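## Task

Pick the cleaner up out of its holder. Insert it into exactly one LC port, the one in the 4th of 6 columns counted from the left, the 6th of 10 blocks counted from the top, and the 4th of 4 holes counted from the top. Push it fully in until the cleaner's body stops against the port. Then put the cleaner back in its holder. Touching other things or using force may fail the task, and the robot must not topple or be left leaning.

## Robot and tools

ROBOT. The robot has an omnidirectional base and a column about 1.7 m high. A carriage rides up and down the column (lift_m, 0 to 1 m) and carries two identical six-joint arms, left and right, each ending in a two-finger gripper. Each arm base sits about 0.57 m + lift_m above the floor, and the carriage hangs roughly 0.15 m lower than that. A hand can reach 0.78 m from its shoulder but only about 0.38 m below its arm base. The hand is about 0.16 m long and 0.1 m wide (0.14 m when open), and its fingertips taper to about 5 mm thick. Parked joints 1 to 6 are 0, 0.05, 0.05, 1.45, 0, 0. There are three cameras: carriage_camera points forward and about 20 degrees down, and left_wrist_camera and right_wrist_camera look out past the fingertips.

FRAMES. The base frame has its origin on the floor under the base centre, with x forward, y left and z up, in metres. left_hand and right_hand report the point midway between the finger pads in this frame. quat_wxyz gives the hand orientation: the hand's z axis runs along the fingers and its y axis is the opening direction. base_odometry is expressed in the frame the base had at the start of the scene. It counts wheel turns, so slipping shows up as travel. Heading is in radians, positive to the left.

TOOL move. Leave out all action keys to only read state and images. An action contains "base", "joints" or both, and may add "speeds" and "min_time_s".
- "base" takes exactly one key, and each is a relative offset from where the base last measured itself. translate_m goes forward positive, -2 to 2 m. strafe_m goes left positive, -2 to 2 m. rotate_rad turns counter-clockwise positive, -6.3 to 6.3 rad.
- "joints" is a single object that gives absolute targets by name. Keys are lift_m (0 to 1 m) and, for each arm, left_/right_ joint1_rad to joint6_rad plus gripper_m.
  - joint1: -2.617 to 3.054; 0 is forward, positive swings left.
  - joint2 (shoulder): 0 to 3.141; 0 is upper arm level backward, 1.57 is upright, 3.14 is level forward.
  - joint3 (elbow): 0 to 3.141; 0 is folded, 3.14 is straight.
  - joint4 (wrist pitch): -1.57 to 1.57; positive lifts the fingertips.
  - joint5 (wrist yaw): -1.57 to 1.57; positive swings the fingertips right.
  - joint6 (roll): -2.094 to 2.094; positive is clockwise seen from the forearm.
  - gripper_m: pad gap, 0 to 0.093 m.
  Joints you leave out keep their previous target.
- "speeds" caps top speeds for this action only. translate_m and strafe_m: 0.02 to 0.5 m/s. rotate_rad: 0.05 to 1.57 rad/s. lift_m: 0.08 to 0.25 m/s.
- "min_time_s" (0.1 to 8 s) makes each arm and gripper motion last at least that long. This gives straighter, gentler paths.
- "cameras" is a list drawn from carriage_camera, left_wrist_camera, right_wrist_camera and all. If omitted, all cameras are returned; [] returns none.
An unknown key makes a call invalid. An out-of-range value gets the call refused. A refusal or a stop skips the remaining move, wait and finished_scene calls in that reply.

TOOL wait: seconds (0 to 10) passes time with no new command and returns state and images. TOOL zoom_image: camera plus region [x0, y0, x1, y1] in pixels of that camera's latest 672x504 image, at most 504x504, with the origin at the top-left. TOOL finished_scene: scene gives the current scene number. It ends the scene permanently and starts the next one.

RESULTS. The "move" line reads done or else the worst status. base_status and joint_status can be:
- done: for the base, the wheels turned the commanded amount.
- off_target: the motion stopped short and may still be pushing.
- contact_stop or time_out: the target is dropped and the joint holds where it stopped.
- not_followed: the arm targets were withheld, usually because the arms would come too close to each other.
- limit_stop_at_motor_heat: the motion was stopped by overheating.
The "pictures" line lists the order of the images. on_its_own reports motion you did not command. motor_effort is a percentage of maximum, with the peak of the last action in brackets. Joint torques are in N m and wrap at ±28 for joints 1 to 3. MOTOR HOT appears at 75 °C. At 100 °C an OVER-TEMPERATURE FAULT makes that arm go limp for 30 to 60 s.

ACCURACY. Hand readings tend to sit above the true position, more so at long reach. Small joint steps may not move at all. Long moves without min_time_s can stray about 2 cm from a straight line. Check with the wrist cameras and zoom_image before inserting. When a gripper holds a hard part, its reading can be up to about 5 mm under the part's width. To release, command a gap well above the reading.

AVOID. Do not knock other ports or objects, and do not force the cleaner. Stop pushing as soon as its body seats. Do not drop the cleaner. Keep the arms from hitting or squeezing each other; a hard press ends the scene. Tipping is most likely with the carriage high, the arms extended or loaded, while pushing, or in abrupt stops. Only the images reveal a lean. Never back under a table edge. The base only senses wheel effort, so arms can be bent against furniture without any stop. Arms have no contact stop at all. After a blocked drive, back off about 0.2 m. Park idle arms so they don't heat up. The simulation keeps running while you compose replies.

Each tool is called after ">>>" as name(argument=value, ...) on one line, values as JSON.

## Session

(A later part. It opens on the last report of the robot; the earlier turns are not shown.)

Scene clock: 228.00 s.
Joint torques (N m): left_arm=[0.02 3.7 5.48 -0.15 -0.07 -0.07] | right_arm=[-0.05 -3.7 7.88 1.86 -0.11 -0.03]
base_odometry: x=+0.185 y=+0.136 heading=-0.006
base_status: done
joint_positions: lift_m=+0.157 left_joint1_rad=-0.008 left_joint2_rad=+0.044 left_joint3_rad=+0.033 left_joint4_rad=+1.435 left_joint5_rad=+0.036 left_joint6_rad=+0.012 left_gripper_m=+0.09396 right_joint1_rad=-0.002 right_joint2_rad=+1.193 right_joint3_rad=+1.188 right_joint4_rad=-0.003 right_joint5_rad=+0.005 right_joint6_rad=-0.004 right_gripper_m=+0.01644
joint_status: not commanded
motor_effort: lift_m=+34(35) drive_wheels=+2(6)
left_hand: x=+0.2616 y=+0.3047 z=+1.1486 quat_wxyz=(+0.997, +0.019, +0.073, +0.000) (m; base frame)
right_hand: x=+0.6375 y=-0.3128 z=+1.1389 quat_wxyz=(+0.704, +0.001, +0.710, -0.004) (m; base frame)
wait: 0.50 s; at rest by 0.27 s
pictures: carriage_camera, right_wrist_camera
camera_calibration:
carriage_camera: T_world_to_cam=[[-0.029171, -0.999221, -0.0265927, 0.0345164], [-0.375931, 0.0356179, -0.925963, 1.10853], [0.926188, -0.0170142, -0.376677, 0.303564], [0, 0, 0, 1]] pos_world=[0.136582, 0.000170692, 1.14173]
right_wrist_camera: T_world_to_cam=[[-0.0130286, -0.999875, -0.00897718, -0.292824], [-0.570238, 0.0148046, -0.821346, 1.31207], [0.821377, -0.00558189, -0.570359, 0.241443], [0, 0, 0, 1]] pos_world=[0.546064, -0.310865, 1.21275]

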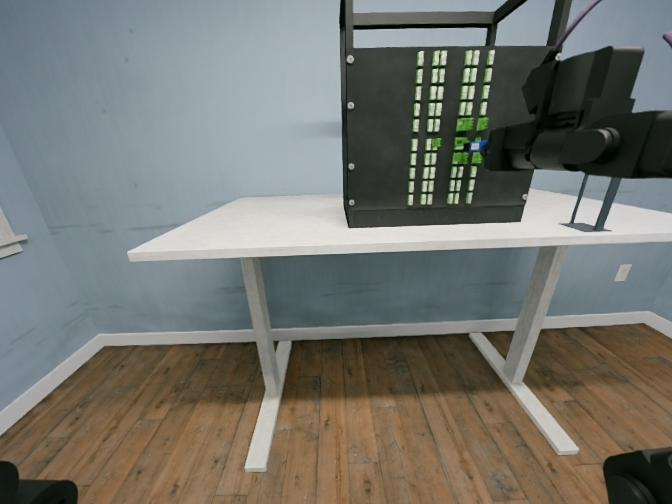

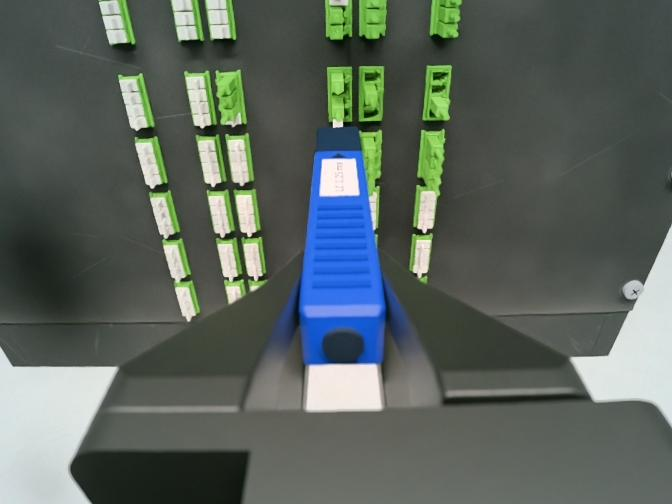

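>>> move(base={"translate_m":0.006}, speeds={"translate_m":0.02}, cameras=["right_wrist_camera","carriage_camera"])

>>> zoom_image(camera="right_wrist_camera", region=[310, 85, 370, 145])

>>> zoom_image(camera="carriage_camera", region=[440, 130, 480, 170])

Scene clock: 242.87 s.
Joint torques (N m): left_arm=[-0.29 3.84 5.65 -0.22 -0.02 -0.08] | right_arm=[-0.05 -3.81 7.79 1.87 -0.09 -0.04]
move: done
base_odometry: x=+0.191 y=+0.136 heading=-0.006
base_status: done
joint_positions: lift_m=+0.157 left_joint1_rad=-0.008 left_joint2_rad=+0.044 left_joint3_rad=+0.033 left_joint4_rad=+1.435 left_joint5_rad=+0.036 left_joint6_rad=+0.012 left_gripper_m=+0.09396 right_joint1_rad=-0.002 right_joint2_rad=+1.193 right_joint3_rad=+1.188 right_joint4_rad=-0.003 right_joint5_rad=+0.005 right_joint6_rad=-0.004 right_gripper_m=+0.01644
joint_status: not commanded
motor_effort: lift_m=+34(35) drive_wheels=+2(8)
left_hand: x=+0.2616 y=+0.3047 z=+1.1486 quat_wxyz=(+0.997, +0.019, +0.073, +0.000) (m; base frame)
right_hand: x=+0.6375 y=-0.3128 z=+1.1389 quat_wxyz=(+0.704, +0.001, +0.710, -0.004) (m; base frame)
pictures: carriage_camera, right_wrist_camera
camera_calibration:
carriage_camera: T_world_to_cam=[[-0.029171, -0.999221, -0.0265927, 0.0345164], [-0.375931, 0.0356179, -0.925963, 1.10853], [0.926188, -0.0170142, -0.376677, 0.303564], [0, 0, 0, 1]] pos_world=[0.136582, 0.000170692, 1.14173]
right_wrist_camera: T_world_to_cam=[[-0.0130286, -0.999875, -0.00897718, -0.292824], [-0.570238, 0.0148046, -0.821346, 1.31207], [0.821377, -0.00558189, -0.570359, 0.241443], [0, 0, 0, 1]] pos_world=[0.546064, -0.310865, 1.21275]

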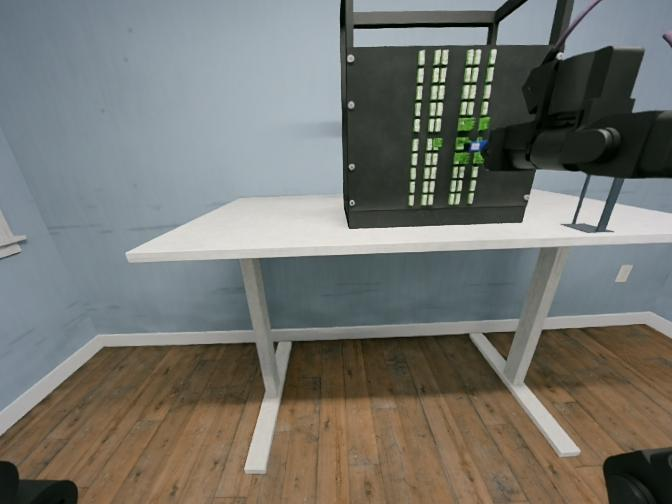

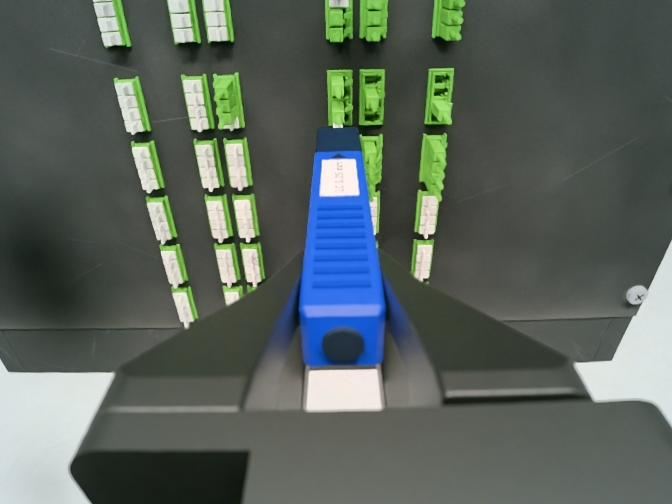

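Scaled by 8.400 from the camera's 672x504 image, which has a finer 960x720 frame.

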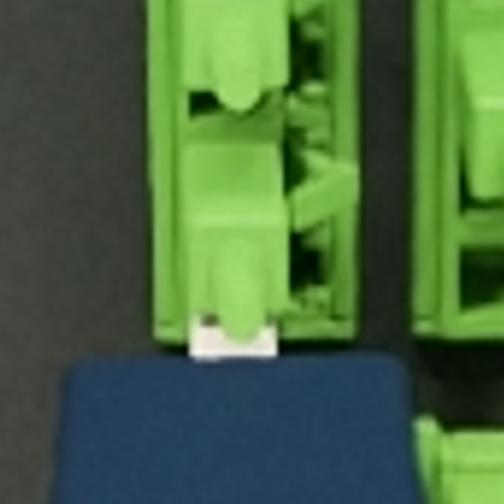

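Scaled by 12.600 from the camera's 672x504 image, which has a finer 960x720 frame.

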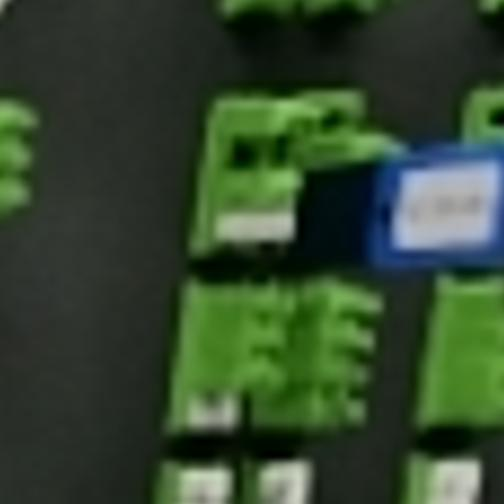

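>>> move(base={"translate_m":0.004}, speeds={"translate_m":0.02}, cameras=["right_wrist_camera","carriage_camera"])

>>> zoom_image(camera="right_wrist_camera", region=[310, 85, 370, 145])

>>> zoom_image(camera="right_wrist_camera", region=[240, 90, 460, 410])

Scene clock: 250.07 s.
Joint torques (N m): left_arm=[-0.49 3.79 5.7 -0.18 -0.09 -0.13] | right_arm=[0.02 -2.63 7.88 1.96 -0.09 -0.03]
move: done
base_odometry: x=+0.195 y=+0.137 heading=-0.006
base_status: done
joint_positions: lift_m=+0.157 left_joint1_rad=-0.008 left_joint2_rad=+0.044 left_joint3_rad=+0.033 left_joint4_rad=+1.435 left_joint5_rad=+0.036 left_joint6_rad=+0.012 left_gripper_m=+0.09396 right_joint1_rad=-0.002 right_joint2_rad=+1.183 right_joint3_rad=+1.188 right_joint4_rad=-0.015 right_joint5_rad=+0.005 right_joint6_rad=-0.004 right_gripper_m=+0.01644
joint_status: not commanded
motor_effort: lift_m=+34(36) drive_wheels=+2(8)
left_hand: x=+0.2616 y=+0.3047 z=+1.1486 quat_wxyz=(+0.997, +0.019, +0.073, +0.000) (m; base frame)
right_hand: x=+0.6346 y=-0.3128 z=+1.1397 quat_wxyz=(+0.703, +0.001, +0.711, -0.004) (m; base frame)
pictures: carriage_camera, right_wrist_camera
camera_calibration:
carriage_camera: T_world_to_cam=[[-0.029171, -0.999221, -0.0265927, 0.0345164], [-0.375931, 0.0356179, -0.925963, 1.10853], [0.926188, -0.0170142, -0.376677, 0.303564], [0, 0, 0, 1]] pos_world=[0.136582, 0.000170692, 1.14173]
right_wrist_camera: T_world_to_cam=[[-0.0130525, -0.999875, -0.00894245, -0.29288], [-0.572422, 0.0148046, -0.819825, 1.31068], [0.819855, -0.00558189, -0.572544, 0.247709], [0, 0, 0, 1]] pos_world=[0.543354, -0.310865, 1.21373]

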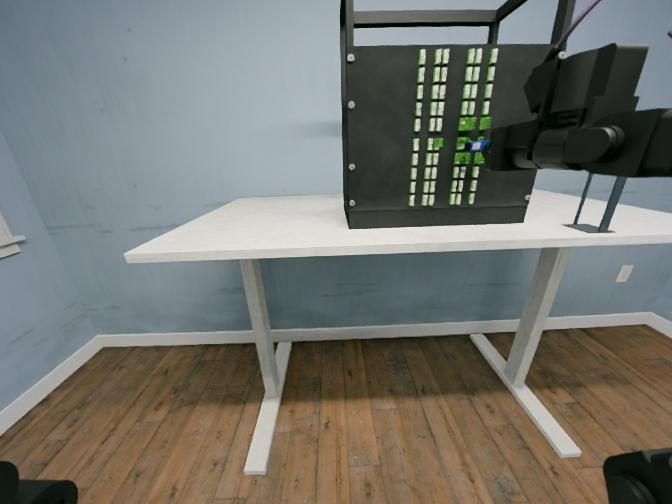

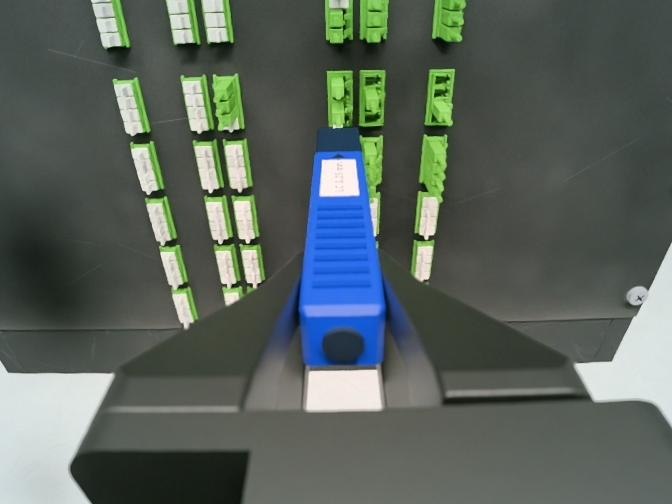

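Scaled by 8.400 from the camera's 672x504 image, which has a finer 960x720 frame.

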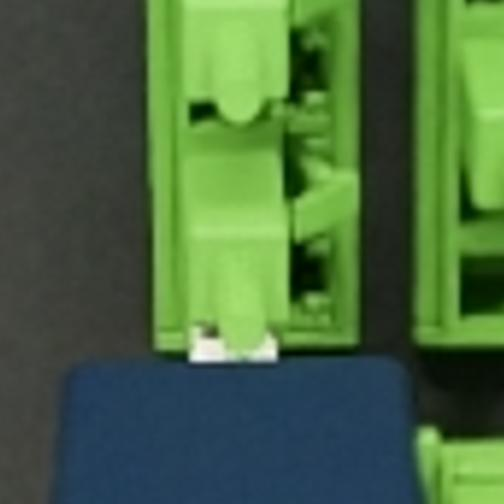

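Scaled by 1.575 from the camera's 672x504 image, which has a finer 960x720 frame.

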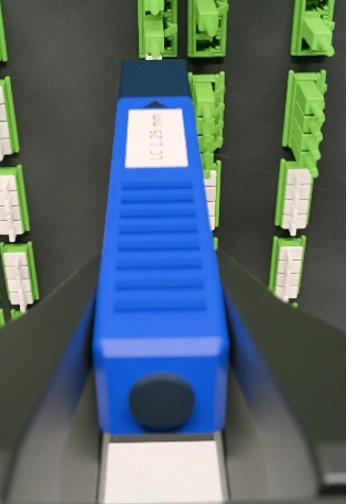

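>>> move(base={"translate_m":0.005}, speeds={"translate_m":0.02}, cameras=["right_wrist_camera","carriage_camera"])

>>> zoom_image(camera="right_wrist_camera", region=[310, 85, 370, 145])

>>> move(base={"translate_m":-0.06}, speeds={"translate_m":0.03}, cameras=["right_wrist_camera"])

>>> zoom_image(camera="right_wrist_camera", region=[230, 0, 450, 160])

Scene clock: 258.10 s.
Joint torques (N m): left_arm=[-0.31 4.07 5.6 -0.19 -0.04 -0.09] | right_arm=[-0.1 -0.94 7.73 2.15 -0.09 -0.05]
move: done
base_odometry: x=+0.200 y=+0.137 heading=-0.006
base_status: done
joint_positions: lift_m=+0.157 left_joint1_rad=-0.008 left_joint2_rad=+0.044 left_joint3_rad=+0.033 left_joint4_rad=+1.435 left_joint5_rad=+0.036 left_joint6_rad=+0.012 left_gripper_m=+0.09396 right_joint1_rad=-0.002 right_joint2_rad=+1.169 right_joint3_rad=+1.188 right_joint4_rad=-0.034 right_joint5_rad=+0.005 right_joint6_rad=-0.004 right_gripper_m=+0.01644
joint_status: not commanded
motor_effort: lift_m=+35(35) drive_wheels=+2(7)
left_hand: x=+0.2615 y=+0.3047 z=+1.1486 quat_wxyz=(+0.997, +0.019, +0.073, +0.000) (m; base frame)
right_hand: x=+0.6301 y=-0.3127 z=+1.1407 quat_wxyz=(+0.702, +0.001, +0.712, -0.004) (m; base frame)
pictures: carriage_camera, right_wrist_camera
camera_calibration:
carriage_camera: T_world_to_cam=[[-0.029171, -0.999221, -0.0265927, 0.0345164], [-0.375931, 0.0356179, -0.925963, 1.10853], [0.926188, -0.0170142, -0.376677, 0.303564], [0, 0, 0, 1]] pos_world=[0.136582, 0.000170692, 1.14173]
right_wrist_camera: T_world_to_cam=[[-0.0130892, -0.999875, -0.00888529, -0.292971], [-0.575896, 0.0148026, -0.817389, 1.30837], [0.817418, -0.00558193, -0.576018, 0.257406], [0, 0, 0, 1]] pos_world=[0.53924, -0.310865, 1.21511]

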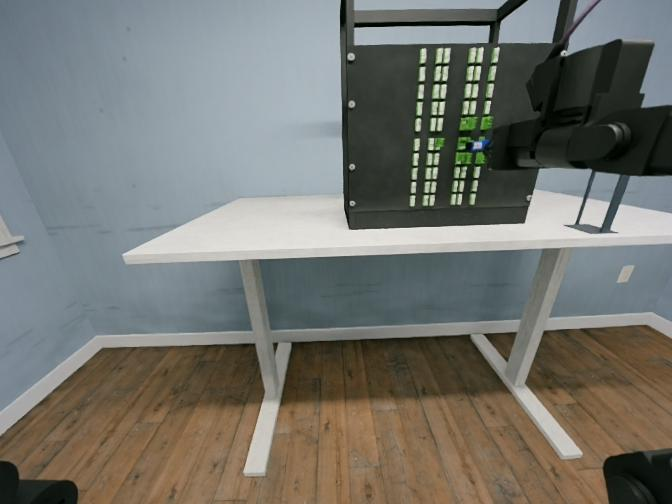

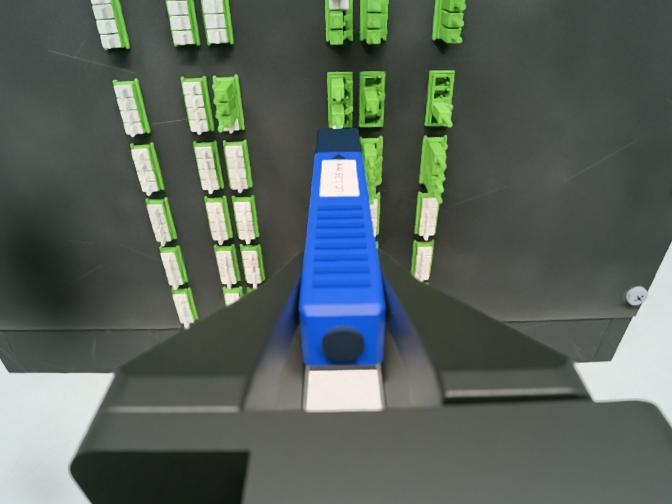

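Scaled by 8.400 from the camera's 672x504 image, which has a finer 960x720 frame.

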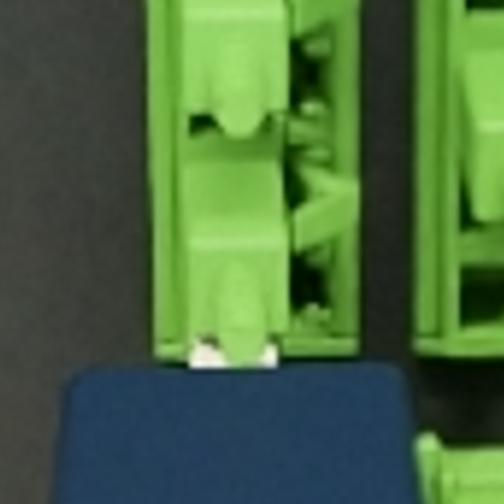

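Scene clock: 260.53 s.
Joint torques (N m): left_arm=[-0.46 3.6 5.18 -0.22 -0.04 -0.11] | right_arm=[-0.03 -3.6 7.86 1.89 -0.09 -0.04]
move: done
base_odometry: x=+0.140 y=+0.137 heading=-0.006
base_status: done
joint_positions: lift_m=+0.157 left_joint1_rad=-0.008 left_joint2_rad=+0.044 left_joint3_rad=+0.033 left_joint4_rad=+1.435 left_joint5_rad=+0.036 left_joint6_rad=+0.012 left_gripper_m=+0.09396 right_joint1_rad=-0.002 right_joint2_rad=+1.192 right_joint3_rad=+1.188 right_joint4_rad=-0.005 right_joint5_rad=+0.005 right_joint6_rad=-0.004 right_gripper_m=+0.01644
joint_status: not commanded
motor_effort: lift_m=+35(36) drive_wheels=+2(6)
left_hand: x=+0.2616 y=+0.3047 z=+1.1486 quat_wxyz=(+0.997, +0.019, +0.073, +0.000) (m; base frame)
right_hand: x=+0.6371 y=-0.3128 z=+1.1388 quat_wxyz=(+0.704, +0.001, +0.710, -0.004) (m; base frame)
pictures: right_wrist_camera
camera_calibration:
right_wrist_camera: T_world_to_cam=[[-0.0130379, -0.999875, -0.00896139, -0.292842], [-0.571172, 0.0148033, -0.820697, 1.31162], [0.820727, -0.00558165, -0.571293, 0.243176], [0, 0, 0, 1]] pos_world=[0.54576, -0.310865, 1.21274]

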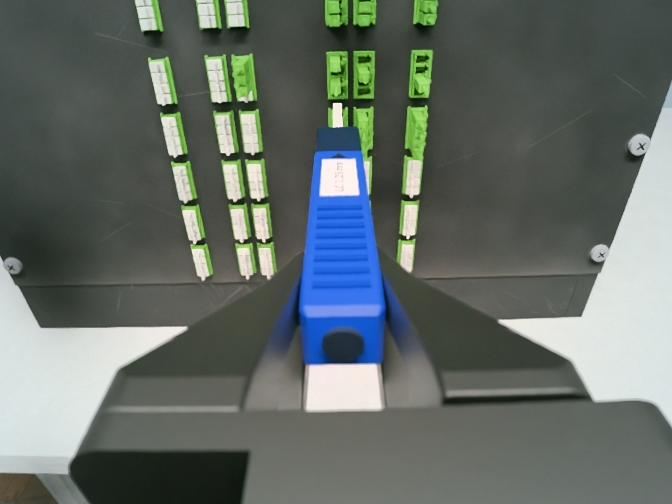

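Scaled by 2.291 from the camera's 672x504 image, which has a finer 960x720 frame.

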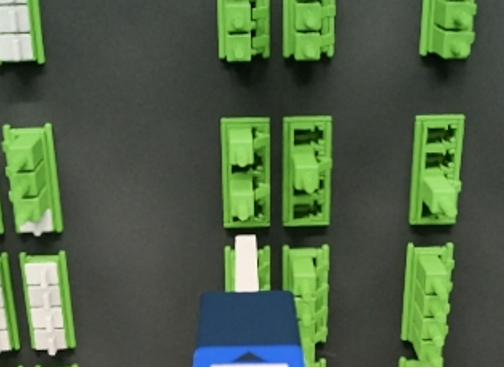

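>>> move(base={"translate_m":-0.068}, joints={"lift_m":0.224}, speeds={"translate_m":0.1}, cameras=[])

>>> move(base={"rotate_rad":0.005}, cameras=[])

>>> move(base={"strafe_m":-0.337}, speeds={"strafe_m":0.1}, cameras=[])

>>> move(base={"translate_m":0.116}, speeds={"translate_m":0.06}, cameras=[])

>>> move(joints={"lift_m":0.176}, speeds={"lift_m":0.08}, cameras=["right_wrist_camera","carriage_camera"])

>>> zoom_image(camera="right_wrist_camera", region=[240, 90, 460, 410])

>>> zoom_image(camera="carriage_camera", region=[430, 110, 500, 180])

Scene clock: 272.53 s.
Joint torques (N m): left_arm=[-0.18 3.92 5.5 -0.12 0 -0.08] | right_arm=[-0.01 -3.88 7.86 1.85 -0.07 -0.04]
move: done
base_odometry: x=+0.072 y=+0.138 heading=-0.006
base_status: done
joint_positions: lift_m=+0.224 left_joint1_rad=-0.008 left_joint2_rad=+0.044 left_joint3_rad=+0.033 left_joint4_rad=+1.432 left_joint5_rad=+0.036 left_joint6_rad=+0.012 left_gripper_m=+0.09396 right_joint1_rad=-0.002 right_joint2_rad=+1.196 right_joint3_rad=+1.188 right_joint4_rad=+0.000 right_joint5_rad=+0.005 right_joint6_rad=-0.004 right_gripper_m=+0.01644
joint_status: all done
motor_effort: lift_m=+32(40) drive_wheels=+0(8)
left_hand: x=+0.2623 y=+0.3047 z=+1.2157 quat_wxyz=(+0.997, +0.019, +0.075, +0.000) (m; base frame)
right_hand: x=+0.6383 y=-0.3128 z=+1.2057 quat_wxyz=(+0.704, +0.001, +0.710, -0.004) (m; base frame)
pictures: none
No camera images: "cameras" was empty.

Scene clock: 273.00 s.
Joint torques (N m): left_arm=[0.02 3.93 5.61 -0.2 -0.07 -0.12] | right_arm=[-0.14 -3.96 7.82 1.83 -0.07 -0.03]
move: done
base_odometry: x=+0.072 y=+0.138 heading=-0.002
base_status: done
joint_positions: lift_m=+0.224 left_joint1_rad=-0.008 left_joint2_rad=+0.044 left_joint3_rad=+0.033 left_joint4_rad=+1.433 left_joint5_rad=+0.036 left_joint6_rad=+0.012 left_gripper_m=+0.09396 right_joint1_rad=-0.001 right_joint2_rad=+1.196 right_joint3_rad=+1.188 right_joint4_rad=+0.000 right_joint5_rad=+0.004 right_joint6_rad=-0.004 right_gripper_m=+0.01644
joint_status: not commanded
motor_effort: lift_m=+32(34) drive_wheels=-2(5)
left_hand: x=+0.2621 y=+0.3047 z=+1.2157 quat_wxyz=(+0.997, +0.019, +0.074, +0.000) (m; base frame)
right_hand: x=+0.6383 y=-0.3122 z=+1.2057 quat_wxyz=(+0.704, +0.000, +0.710, -0.003) (m; base frame)
pictures: none
No camera images: "cameras" was empty.

Scene clock: 277.07 s.
Joint torques (N m): left_arm=[-0.31 3.85 5.61 -0.08 -0.08 -0.09] | right_arm=[-0.1 -3.88 7.84 1.8 -0.09 -0.03]
move: done
base_odometry: x=+0.071 y=-0.199 heading=-0.002
base_status: done
joint_positions: lift_m=+0.224 left_joint1_rad=-0.008 left_joint2_rad=+0.044 left_joint3_rad=+0.033 left_joint4_rad=+1.433 left_joint5_rad=+0.036 left_joint6_rad=+0.012 left_gripper_m=+0.09396 right_joint1_rad=-0.001 right_joint2_rad=+1.196 right_joint3_rad=+1.188 right_joint4_rad=+0.000 right_joint5_rad=+0.003 right_joint6_rad=-0.004 right_gripper_m=+0.01644
joint_status: not commanded
motor_effort: lift_m=+33(34) drive_wheels=-1(7)
left_hand: x=+0.2621 y=+0.3047 z=+1.2157 quat_wxyz=(+0.997, +0.019, +0.074, +0.000) (m; base frame)
right_hand: x=+0.6383 y=-0.3121 z=+1.2057 quat_wxyz=(+0.704, +0.000, +0.710, -0.003) (m; base frame)
pictures: none
No camera images: "cameras" was empty.

Scene clock: 279.63 s.
Joint torques (N m): left_arm=[-0.29 3.88 5.44 -0.16 -0.05 -0.12] | right_arm=[-0.1 -3.93 7.79 1.83 -0.08 -0.02]
move: done
base_odometry: x=+0.187 y=-0.200 heading=-0.003
base_status: done
joint_positions: lift_m=+0.224 left_joint1_rad=-0.008 left_joint2_rad=+0.044 left_joint3_rad=+0.033 left_joint4_rad=+1.433 left_joint5_rad=+0.036 left_joint6_rad=+0.012 left_gripper_m=+0.09396 right_joint1_rad=-0.001 right_joint2_rad=+1.196 right_joint3_rad=+1.188 right_joint4_rad=-0.001 right_joint5_rad=+0.003 right_joint6_rad=-0.004 right_gripper_m=+0.01644
joint_status: not commanded
motor_effort: lift_m=+32(34) drive_wheels=-2(7)
left_hand: x=+0.2621 y=+0.3047 z=+1.2157 quat_wxyz=(+0.997, +0.019, +0.074, +0.000) (m; base frame)
right_hand: x=+0.6383 y=-0.3121 z=+1.2055 quat_wxyz=(+0.704, +0.000, +0.710, -0.003) (m; base frame)
pictures: none
No camera images: "cameras" was empty.

Scene clock: 280.60 s.
Joint torques (N m): left_arm=[-0.17 4 5.55 -0.13 -0.04 -0.11] | right_arm=[-0.06 -3.99 7.82 1.86 -0.08 -0.04]
move: done
base_odometry: x=+0.187 y=-0.200 heading=-0.002
base_status: not commanded
joint_positions: lift_m=+0.176 left_joint1_rad=-0.008 left_joint2_rad=+0.044 left_joint3_rad=+0.033 left_joint4_rad=+1.433 left_joint5_rad=+0.036 left_joint6_rad=+0.012 left_gripper_m=+0.09396 right_joint1_rad=-0.001 right_joint2_rad=+1.196 right_joint3_rad=+1.189 right_joint4_rad=-0.004 right_joint5_rad=+0.003 right_joint6_rad=-0.004 right_gripper_m=+0.01644
joint_status: all done
motor_effort: lift_m=+33(33) drive_wheels=+2(3)
left_hand: x=+0.2621 y=+0.3047 z=+1.1677 quat_wxyz=(+0.997, +0.019, +0.074, +0.000) (m; base frame)
right_hand: x=+0.6383 y=-0.3121 z=+1.1570 quat_wxyz=(+0.703, +0.000, +0.711, -0.003) (m; base frame)
pictures: carriage_camera, right_wrist_camera
camera_calibration:
carriage_camera: T_world_to_cam=[[-0.029171, -0.999221, -0.0265927, 0.0350243], [-0.375931, 0.0356179, -0.925963, 1.12622], [0.926188, -0.0170142, -0.376677, 0.310758], [0, 0, 0, 1]] pos_world=[0.136582, 0.000170692, 1.16083]
right_wrist_camera: T_world_to_cam=[[-0.0100325, -0.99991, -0.00894623, -0.293918], [-0.5728, 0.01308, -0.819591, 1.32643], [0.819634, -0.00309816, -0.572879, 0.255947], [0, 0, 0, 1]] pos_world=[0.54705, -0.310448, 1.23113]

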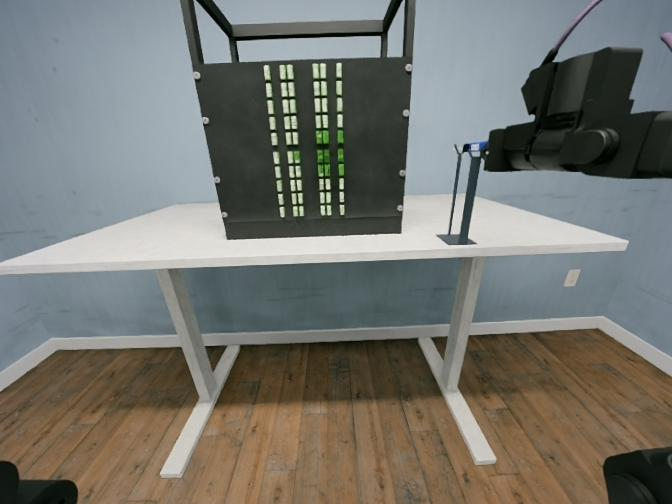

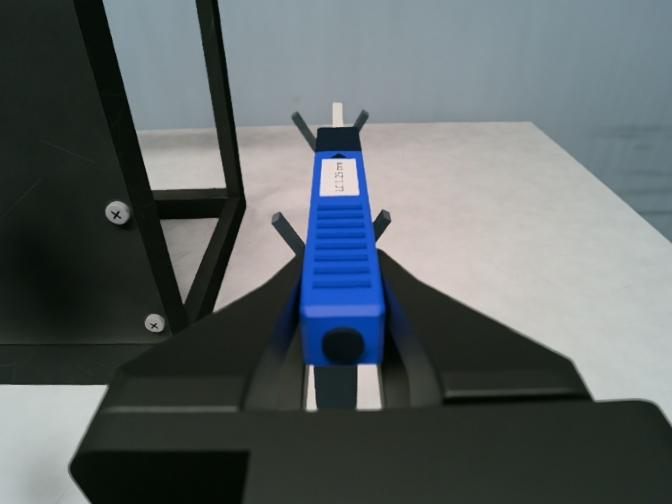

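Scaled by 1.575 from the camera's 672x504 image, which has a finer 960x720 frame.

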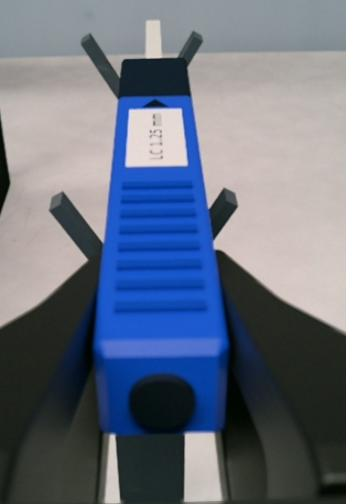

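Scaled by 7.200 from the camera's 672x504 image, which has a finer 960x720 frame.

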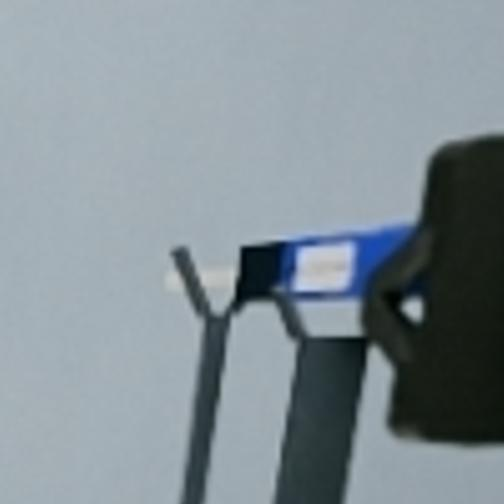

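>>> move(base={"rotate_rad":0.0027}, speeds={"rotate_rad":0.05}, cameras=[])

>>> move(base={"translate_m":0.004}, speeds={"translate_m":0.03}, cameras=[])

>>> move(joints={"lift_m":0.17}, speeds={"lift_m":0.08}, cameras=["right_wrist_camera","carriage_camera"])

>>> zoom_image(camera="right_wrist_camera", region=[240, 90, 460, 410])

>>> zoom_image(camera="carriage_camera", region=[430, 110, 500, 180])

Scene clock: 291.77 s.
Joint torques (N m): left_arm=[-0.17 3.82 5.41 -0.12 -0.05 -0.06] | right_arm=[-0.16 -3.99 7.84 1.87 -0.06 -0.05]
move: done
base_odometry: x=+0.187 y=-0.200 heading=+0.000
base_status: done
joint_positions: lift_m=+0.176 left_joint1_rad=-0.008 left_joint2_rad=+0.044 left_joint3_rad=+0.033 left_joint4_rad=+1.433 left_joint5_rad=+0.036 left_joint6_rad=+0.012 left_gripper_m=+0.09396 right_joint1_rad=-0.001 right_joint2_rad=+1.196 right_joint3_rad=+1.189 right_joint4_rad=-0.004 right_joint5_rad=+0.003 right_joint6_rad=-0.004 right_gripper_m=+0.01644
joint_status: not commanded
motor_effort: lift_m=+32(33) drive_wheels=+3(5)
left_hand: x=+0.2619 y=+0.3047 z=+1.1677 quat_wxyz=(+0.997, +0.019, +0.074, +0.000) (m; base frame)
right_hand: x=+0.6383 y=-0.3121 z=+1.1570 quat_wxyz=(+0.703, +0.000, +0.711, -0.003) (m; base frame)
pictures: none
No camera images: "cameras" was empty.

Scene clock: 292.53 s.
Joint torques (N m): left_arm=[-0.21 3.97 5.29 -0.16 -0.03 -0.08] | right_arm=[-0.17 -4.08 7.76 1.86 -0.07 -0.04]
move: done
base_odometry: x=+0.191 y=-0.200 heading=-0.001
base_status: done
joint_positions: lift_m=+0.176 left_joint1_rad=-0.008 left_joint2_rad=+0.044 left_joint3_rad=+0.033 left_joint4_rad=+1.433 left_joint5_rad=+0.036 left_joint6_rad=+0.012 left_gripper_m=+0.09396 right_joint1_rad=-0.001 right_joint2_rad=+1.197 right_joint3_rad=+1.189 right_joint4_rad=-0.003 right_joint5_rad=+0.003 right_joint6_rad=-0.004 right_gripper_m=+0.01644
joint_status: not commanded
motor_effort: lift_m=+31(34) drive_wheels=+2(8)
left_hand: x=+0.2619 y=+0.3047 z=+1.1677 quat_wxyz=(+0.997, +0.019, +0.074, +0.000) (m; base frame)
right_hand: x=+0.6386 y=-0.3121 z=+1.1567 quat_wxyz=(+0.703, +0.000, +0.711, -0.003) (m; base frame)
pictures: none
No camera images: "cameras" was empty.

Scene clock: 293.00 s.
Joint torques (N m): left_arm=[-0.28 3.79 5.42 -0.24 -0.04 -0.09] | right_arm=[-0.08 -4.01 7.82 1.88 -0.05 -0.03]
move: done
base_odometry: x=+0.191 y=-0.200 heading=-0.001
base_status: not commanded
joint_positions: lift_m=+0.170 left_joint1_rad=-0.008 left_joint2_rad=+0.044 left_joint3_rad=+0.033 left_joint4_rad=+1.433 left_joint5_rad=+0.036 left_joint6_rad=+0.012 left_gripper_m=+0.09396 right_joint1_rad=-0.001 right_joint2_rad=+1.197 right_joint3_rad=+1.189 right_joint4_rad=-0.006 right_joint5_rad=+0.003 right_joint6_rad=-0.004 right_gripper_m=+0.01644
joint_status: all done
motor_effort: lift_m=+32(34) drive_wheels=-1(3)
left_hand: x=+0.2619 y=+0.3047 z=+1.1617 quat_wxyz=(+0.997, +0.019, +0.074, +0.000) (m; base frame)
right_hand: x=+0.6386 y=-0.3121 z=+1.1501 quat_wxyz=(+0.702, +0.000, +0.712, -0.003) (m; base frame)
pictures: carriage_camera, right_wrist_camera
camera_calibration:
carriage_camera: T_world_to_cam=[[-0.029171, -0.999221, -0.0265927, 0.0348647], [-0.375931, 0.0356179, -0.925963, 1.12066], [0.926188, -0.0170142, -0.376677, 0.308498], [0, 0, 0, 1]] pos_world=[0.136582, 0.000170692, 1.15483]
right_wrist_camera: T_world_to_cam=[[-0.0100594, -0.99991, -0.00891558, -0.293995], [-0.575275, 0.0130798, -0.817855, 1.3205], [0.817898, -0.00309824, -0.575355, 0.255598], [0, 0, 0, 1]] pos_world=[0.547639, -0.310448, 1.22442]

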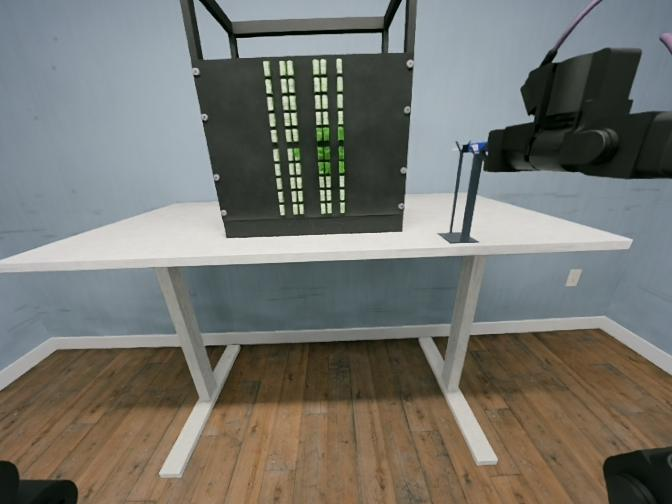

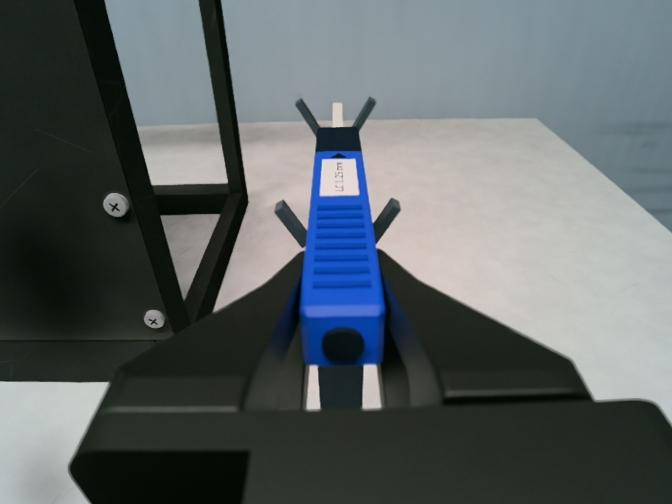

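Scaled by 1.575 from the camera's 672x504 image, which has a finer 960x720 frame.

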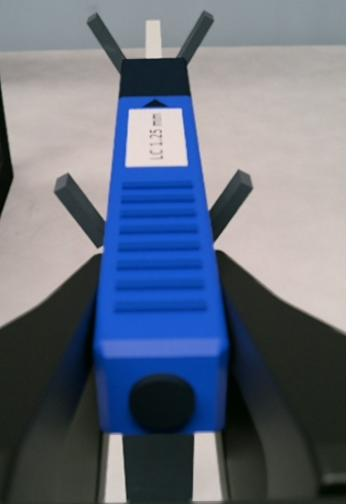

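Scaled by 7.200 from the camera's 672x504 image, which has a finer 960x720 frame.

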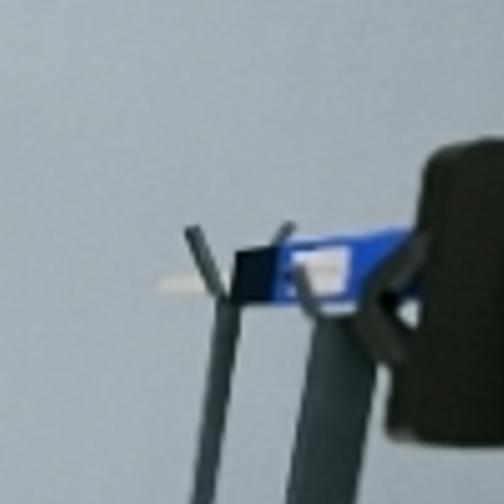

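>>> move(joints={"right_joint4_rad":0.012,"lift_m":0.1685}, speeds={"lift_m":0.08}, min_time_s=1, cameras=["right_wrist_camera","carriage_camera"])

>>> zoom_image(camera="right_wrist_camera", region=[240, 90, 460, 410])

>>> zoom_image(camera="carriage_camera", region=[430, 110, 500, 180])

Scene clock: 302.40 s.
Joint torques (N m): left_arm=[-0.14 3.92 5.6 -0.13 -0.05 -0.1] | right_arm=[-0.06 -4.08 7.84 2 -0.09 -0.04]
move: done
base_odometry: x=+0.191 y=-0.200 heading=-0.001
base_status: not commanded
joint_positions: lift_m=+0.169 left_joint1_rad=-0.008 left_joint2_rad=+0.044 left_joint3_rad=+0.033 left_joint4_rad=+1.434 left_joint5_rad=+0.036 left_joint6_rad=+0.012 left_gripper_m=+0.09396 right_joint1_rad=-0.001 right_joint2_rad=+1.197 right_joint3_rad=+1.189 right_joint4_rad=-0.004 right_joint5_rad=+0.003 right_joint6_rad=-0.004 right_gripper_m=+0.01644
joint_status: all done
motor_effort: lift_m=+31(32) drive_wheels=-1(3)
left_hand: x=+0.2618 y=+0.3047 z=+1.1604 quat_wxyz=(+0.997, +0.019, +0.074, +0.000) (m; base frame)
right_hand: x=+0.6386 y=-0.3121 z=+1.1491 quat_wxyz=(+0.703, +0.000, +0.711, -0.003) (m; base frame)
pictures: carriage_camera, right_wrist_camera
camera_calibration:
carriage_camera: T_world_to_cam=[[-0.029171, -0.999221, -0.0265927, 0.0348302], [-0.375931, 0.0356179, -0.925963, 1.11946], [0.926188, -0.0170142, -0.376677, 0.308009], [0, 0, 0, 1]] pos_world=[0.136582, 0.000170692, 1.15353]
right_wrist_camera: T_world_to_cam=[[-0.0100468, -0.99991, -0.00893106, -0.293994], [-0.574049, 0.0130805, -0.818717, 1.31993], [0.81876, -0.00309861, -0.574128, 0.253075], [0, 0, 0, 1]] pos_world=[0.547545, -0.310448, 1.22332]

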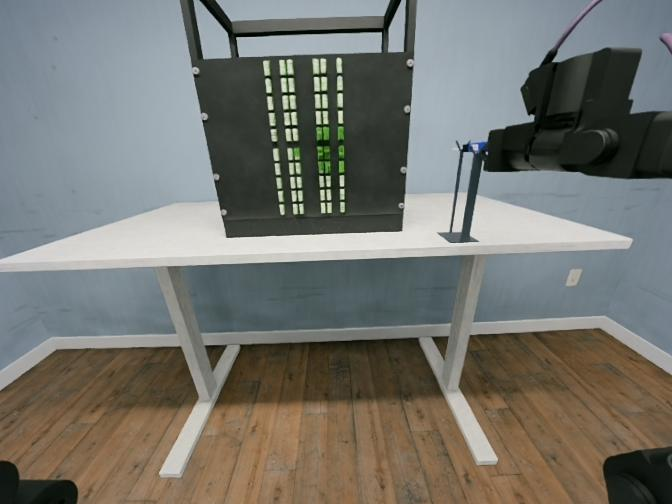

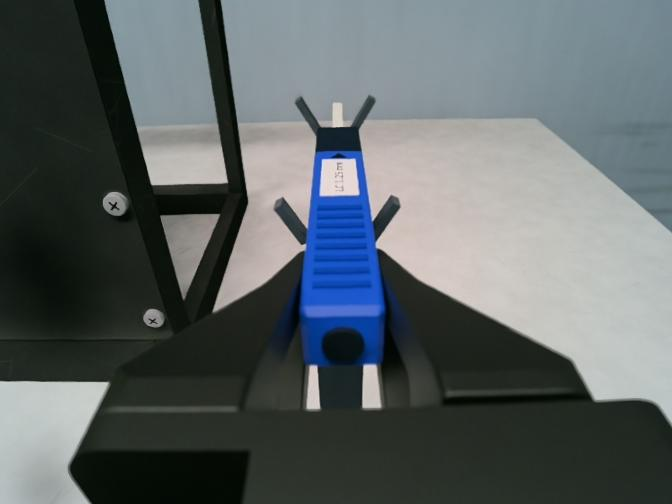

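Scaled by 1.575 from the camera's 672x504 image, which has a finer 960x720 frame.

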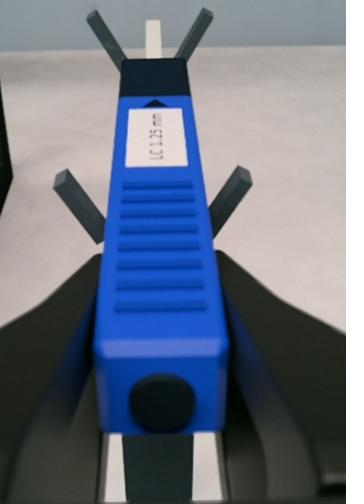

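Scaled by 7.200 from the camera's 672x504 image, which has a finer 960x720 frame.

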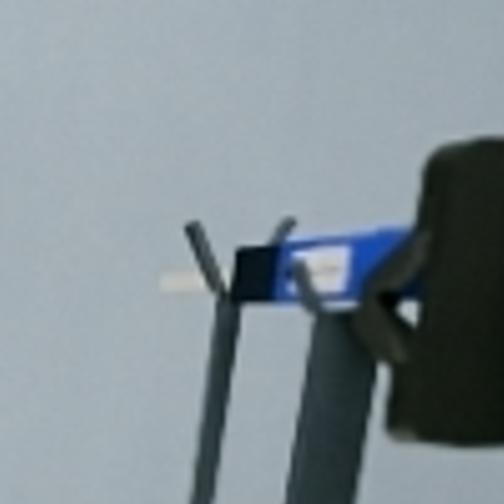

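>>> move(joints={"lift_m":0.1675}, speeds={"lift_m":0.08}, cameras=["right_wrist_camera"])

>>> zoom_image(camera="right_wrist_camera", region=[240, 90, 460, 410])

>>> move(joints={"right_gripper_m":0.0195}, min_time_s=1.5, cameras=["right_wrist_camera"])

>>> zoom_image(camera="right_wrist_camera", region=[240, 90, 460, 410])

Scene clock: 308.67 s.
Joint torques (N m): left_arm=[-0.39 3.85 5.48 -0.21 -0.04 -0.12] | right_arm=[-0.09 -4.07 7.88 1.96 -0.09 -0.03]
move: done
base_odometry: x=+0.191 y=-0.200 heading=-0.001
base_status: not commanded
joint_positions: lift_m=+0.168 left_joint1_rad=-0.008 left_joint2_rad=+0.044 left_joint3_rad=+0.033 left_joint4_rad=+1.434 left_joint5_rad=+0.036 left_joint6_rad=+0.012 left_gripper_m=+0.09396 right_joint1_rad=-0.001 right_joint2_rad=+1.197 right_joint3_rad=+1.189 right_joint4_rad=-0.001 right_joint5_rad=+0.003 right_joint6_rad=-0.004 right_gripper_m=+0.01644
joint_status: all done
motor_effort: lift_m=+31(33) drive_wheels=+2(3)
left_hand: x=+0.2618 y=+0.3047 z=+1.1593 quat_wxyz=(+0.997, +0.019, +0.074, +0.000) (m; base frame)
right_hand: x=+0.6386 y=-0.3121 z=+1.1489 quat_wxyz=(+0.704, +0.000, +0.710, -0.003) (m; base frame)
pictures: right_wrist_camera
camera_calibration:
right_wrist_camera: T_world_to_cam=[[-0.0100151, -0.99991, -0.00896558, -0.293976], [-0.571207, 0.0130799, -0.820702, 1.32025], [0.820745, -0.00309819, -0.571287, 0.248473], [0, 0, 0, 1]] pos_world=[0.547257, -0.310448, 1.22284]

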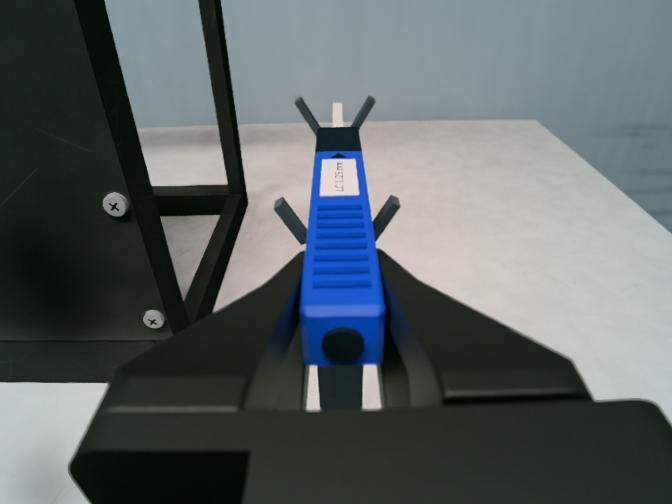

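Scaled by 1.575 from the camera's 672x504 image, which has a finer 960x720 frame.

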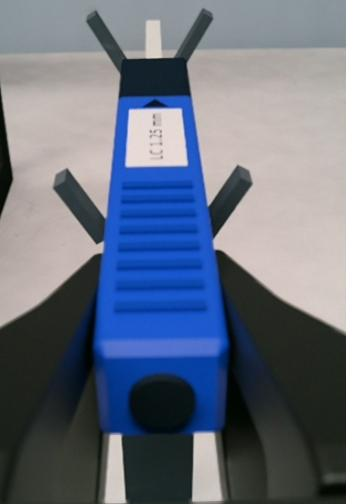

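Scene clock: 310.47 s.
Joint torques (N m): left_arm=[-0.21 3.81 5.41 -0.19 -0.06 -0.13] | right_arm=[-0.09 -3.93 7.83 1.92 -0.05 -0.05]
move: done
base_odometry: x=+0.191 y=-0.200 heading=-0.001
base_status: not commanded
joint_positions: lift_m=+0.168 left_joint1_rad=-0.008 left_joint2_rad=+0.044 left_joint3_rad=+0.033 left_joint4_rad=+1.434 left_joint5_rad=+0.036 left_joint6_rad=+0.012 left_gripper_m=+0.09396 right_joint1_rad=-0.001 right_joint2_rad=+1.197 right_joint3_rad=+1.189 right_joint4_rad=+0.003 right_joint5_rad=+0.003 right_joint6_rad=-0.004 right_gripper_m=+0.01944
joint_status: all done
motor_effort: lift_m=+32(33) drive_wheels=+2(3)
left_hand: x=+0.2618 y=+0.3047 z=+1.1593 quat_wxyz=(+0.997, +0.019, +0.074, +0.000) (m; base frame)
right_hand: x=+0.6386 y=-0.3121 z=+1.1499 quat_wxyz=(+0.705, +0.000, +0.709, -0.003) (m; base frame)
pictures: right_wrist_camera
camera_calibration:
right_wrist_camera: T_world_to_cam=[[-0.00998147, -0.99991, -0.00900311, -0.293947], [-0.56813, 0.01308, -0.822835, 1.32144], [0.822878, -0.00309817, -0.568209, 0.244075], [0, 0, 0, 1]] pos_world=[0.546969, -0.310448, 1.22336]

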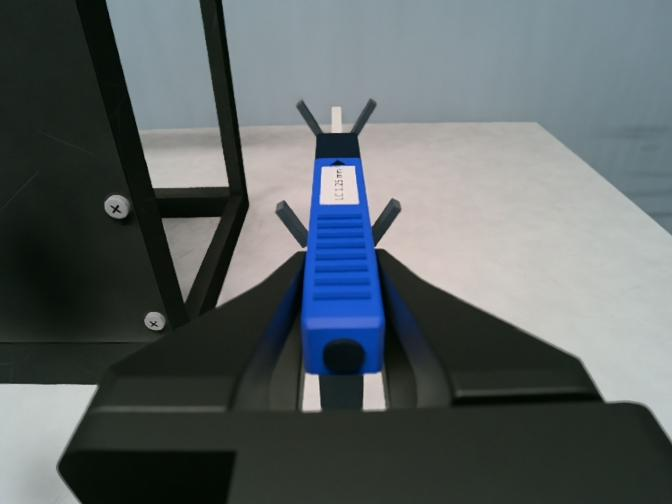

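Scaled by 1.575 from the camera's 672x504 image, which has a finer 960x720 frame.

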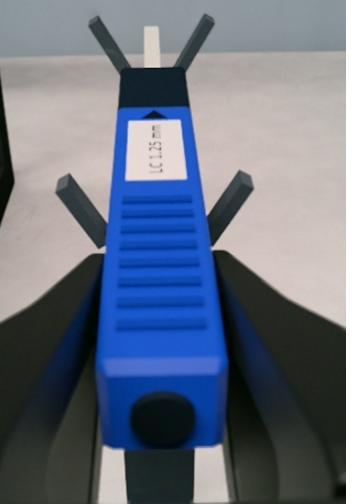

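>>> move(joints={"right_gripper_m":0.04}, min_time_s=2, cameras=["right_wrist_camera"])

>>> move(base={"translate_m":-0.2}, speeds={"translate_m":0.08}, cameras=["right_wrist_camera","carriage_camera"])

>>> zoom_image(camera="carriage_camera", region=[310, 60, 490, 240])

Scene clock: 316.97 s.
Joint torques (N m): left_arm=[-0.38 3.81 5.59 -0.21 -0.04 -0.1] | right_arm=[-0.09 -3.97 7.9 1.91 -0.08 -0.01]
move: done
base_odometry: x=+0.191 y=-0.200 heading=-0.001
base_status: not commanded
joint_positions: lift_m=+0.168 left_joint1_rad=-0.008 left_joint2_rad=+0.044 left_joint3_rad=+0.033 left_joint4_rad=+1.434 left_joint5_rad=+0.036 left_joint6_rad=+0.012 left_gripper_m=+0.09396 right_joint1_rad=-0.001 right_joint2_rad=+1.197 right_joint3_rad=+1.189 right_joint4_rad=+0.004 right_joint5_rad=+0.003 right_joint6_rad=-0.004 right_gripper_m=+0.03992
joint_status: all done
motor_effort: lift_m=+30(32) drive_wheels=+2(3)
left_hand: x=+0.2618 y=+0.3047 z=+1.1593 quat_wxyz=(+0.997, +0.019, +0.074, +0.000) (m; base frame)
right_hand: x=+0.6386 y=-0.3121 z=+1.1500 quat_wxyz=(+0.706, +0.000, +0.709, -0.003) (m; base frame)
pictures: right_wrist_camera
camera_calibration:
right_wrist_camera: T_world_to_cam=[[-0.009974, -0.99991, -0.00900933, -0.293942], [-0.567491, 0.0130785, -0.823276, 1.32171], [0.823319, -0.00309865, -0.56757, 0.243108], [0, 0, 0, 1]] pos_world=[0.546972, -0.310448, 1.22347]

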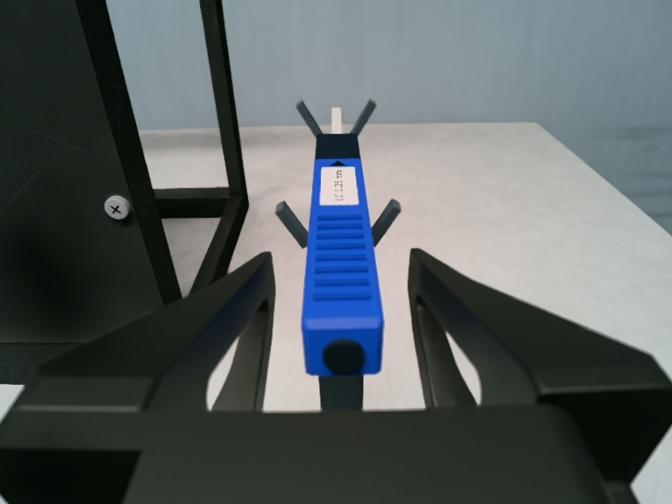

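Scene clock: 320.20 s.
Joint torques (N m): left_arm=[-0.08 3.73 5.44 -0.13 -0.03 -0.07] | right_arm=[-0.06 -4.03 7.75 1.91 -0.04 -0.03]
move: done
base_odometry: x=-0.009 y=-0.200 heading=-0.001
base_status: done
joint_positions: lift_m=+0.168 left_joint1_rad=-0.008 left_joint2_rad=+0.044 left_joint3_rad=+0.033 left_joint4_rad=+1.433 left_joint5_rad=+0.036 left_joint6_rad=+0.012 left_gripper_m=+0.09396 right_joint1_rad=-0.001 right_joint2_rad=+1.197 right_joint3_rad=+1.189 right_joint4_rad=+0.008 right_joint5_rad=+0.003 right_joint6_rad=-0.004 right_gripper_m=+0.03993
joint_status: not commanded
motor_effort: lift_m=+32(33) drive_wheels=+0(8)
left_hand: x=+0.2621 y=+0.3047 z=+1.1593 quat_wxyz=(+0.997, +0.019, +0.074, +0.000) (m; base frame)
right_hand: x=+0.6386 y=-0.3121 z=+1.1511 quat_wxyz=(+0.707, +0.000, +0.707, -0.003) (m; base frame)
pictures: carriage_camera, right_wrist_camera
camera_calibration:
carriage_camera: T_world_to_cam=[[-0.029171, -0.999221, -0.0265927, 0.0348009], [-0.375931, 0.0356179, -0.925963, 1.11844], [0.926188, -0.0170142, -0.376677, 0.307594], [0, 0, 0, 1]] pos_world=[0.136582, 0.000170692, 1.15243]
right_wrist_camera: T_world_to_cam=[[-0.00993645, -0.99991, -0.00905188, -0.293907], [-0.564038, 0.0130794, -0.825645, 1.32316], [0.825689, -0.00309838, -0.564117, 0.23823], [0, 0, 0, 1]] pos_world=[0.546686, -0.310448, 1.22419]

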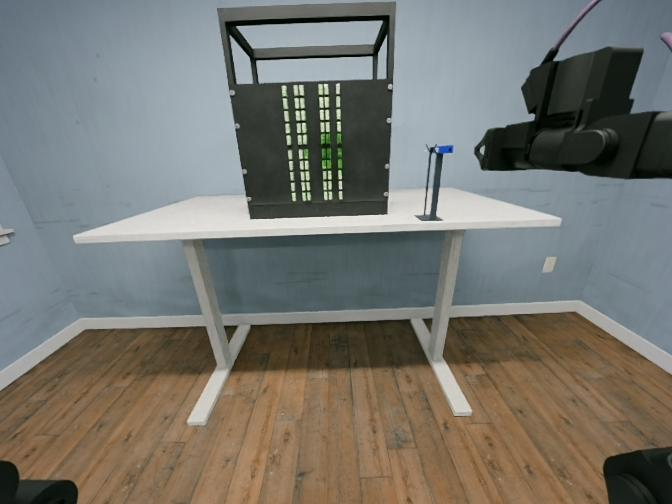

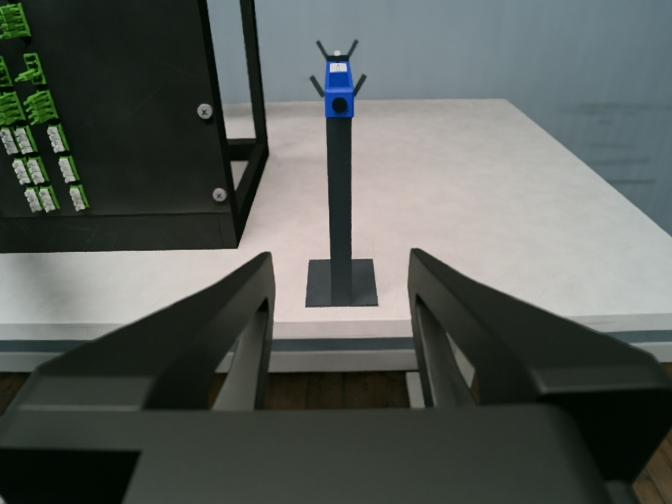

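Scaled by 2.800 from the camera's 672x504 image, which has a finer 960x720 frame.

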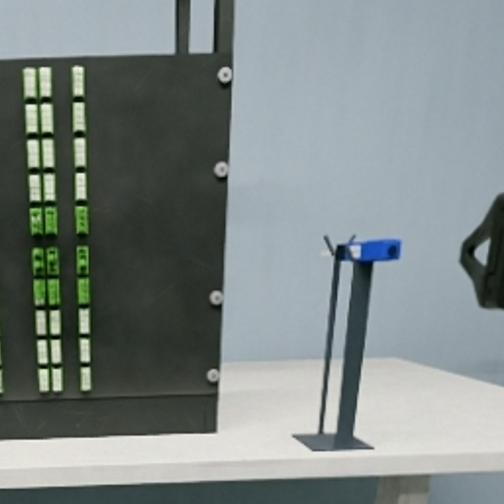

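>>> finished_scene(scene=2)

The scene is finished: the task was done.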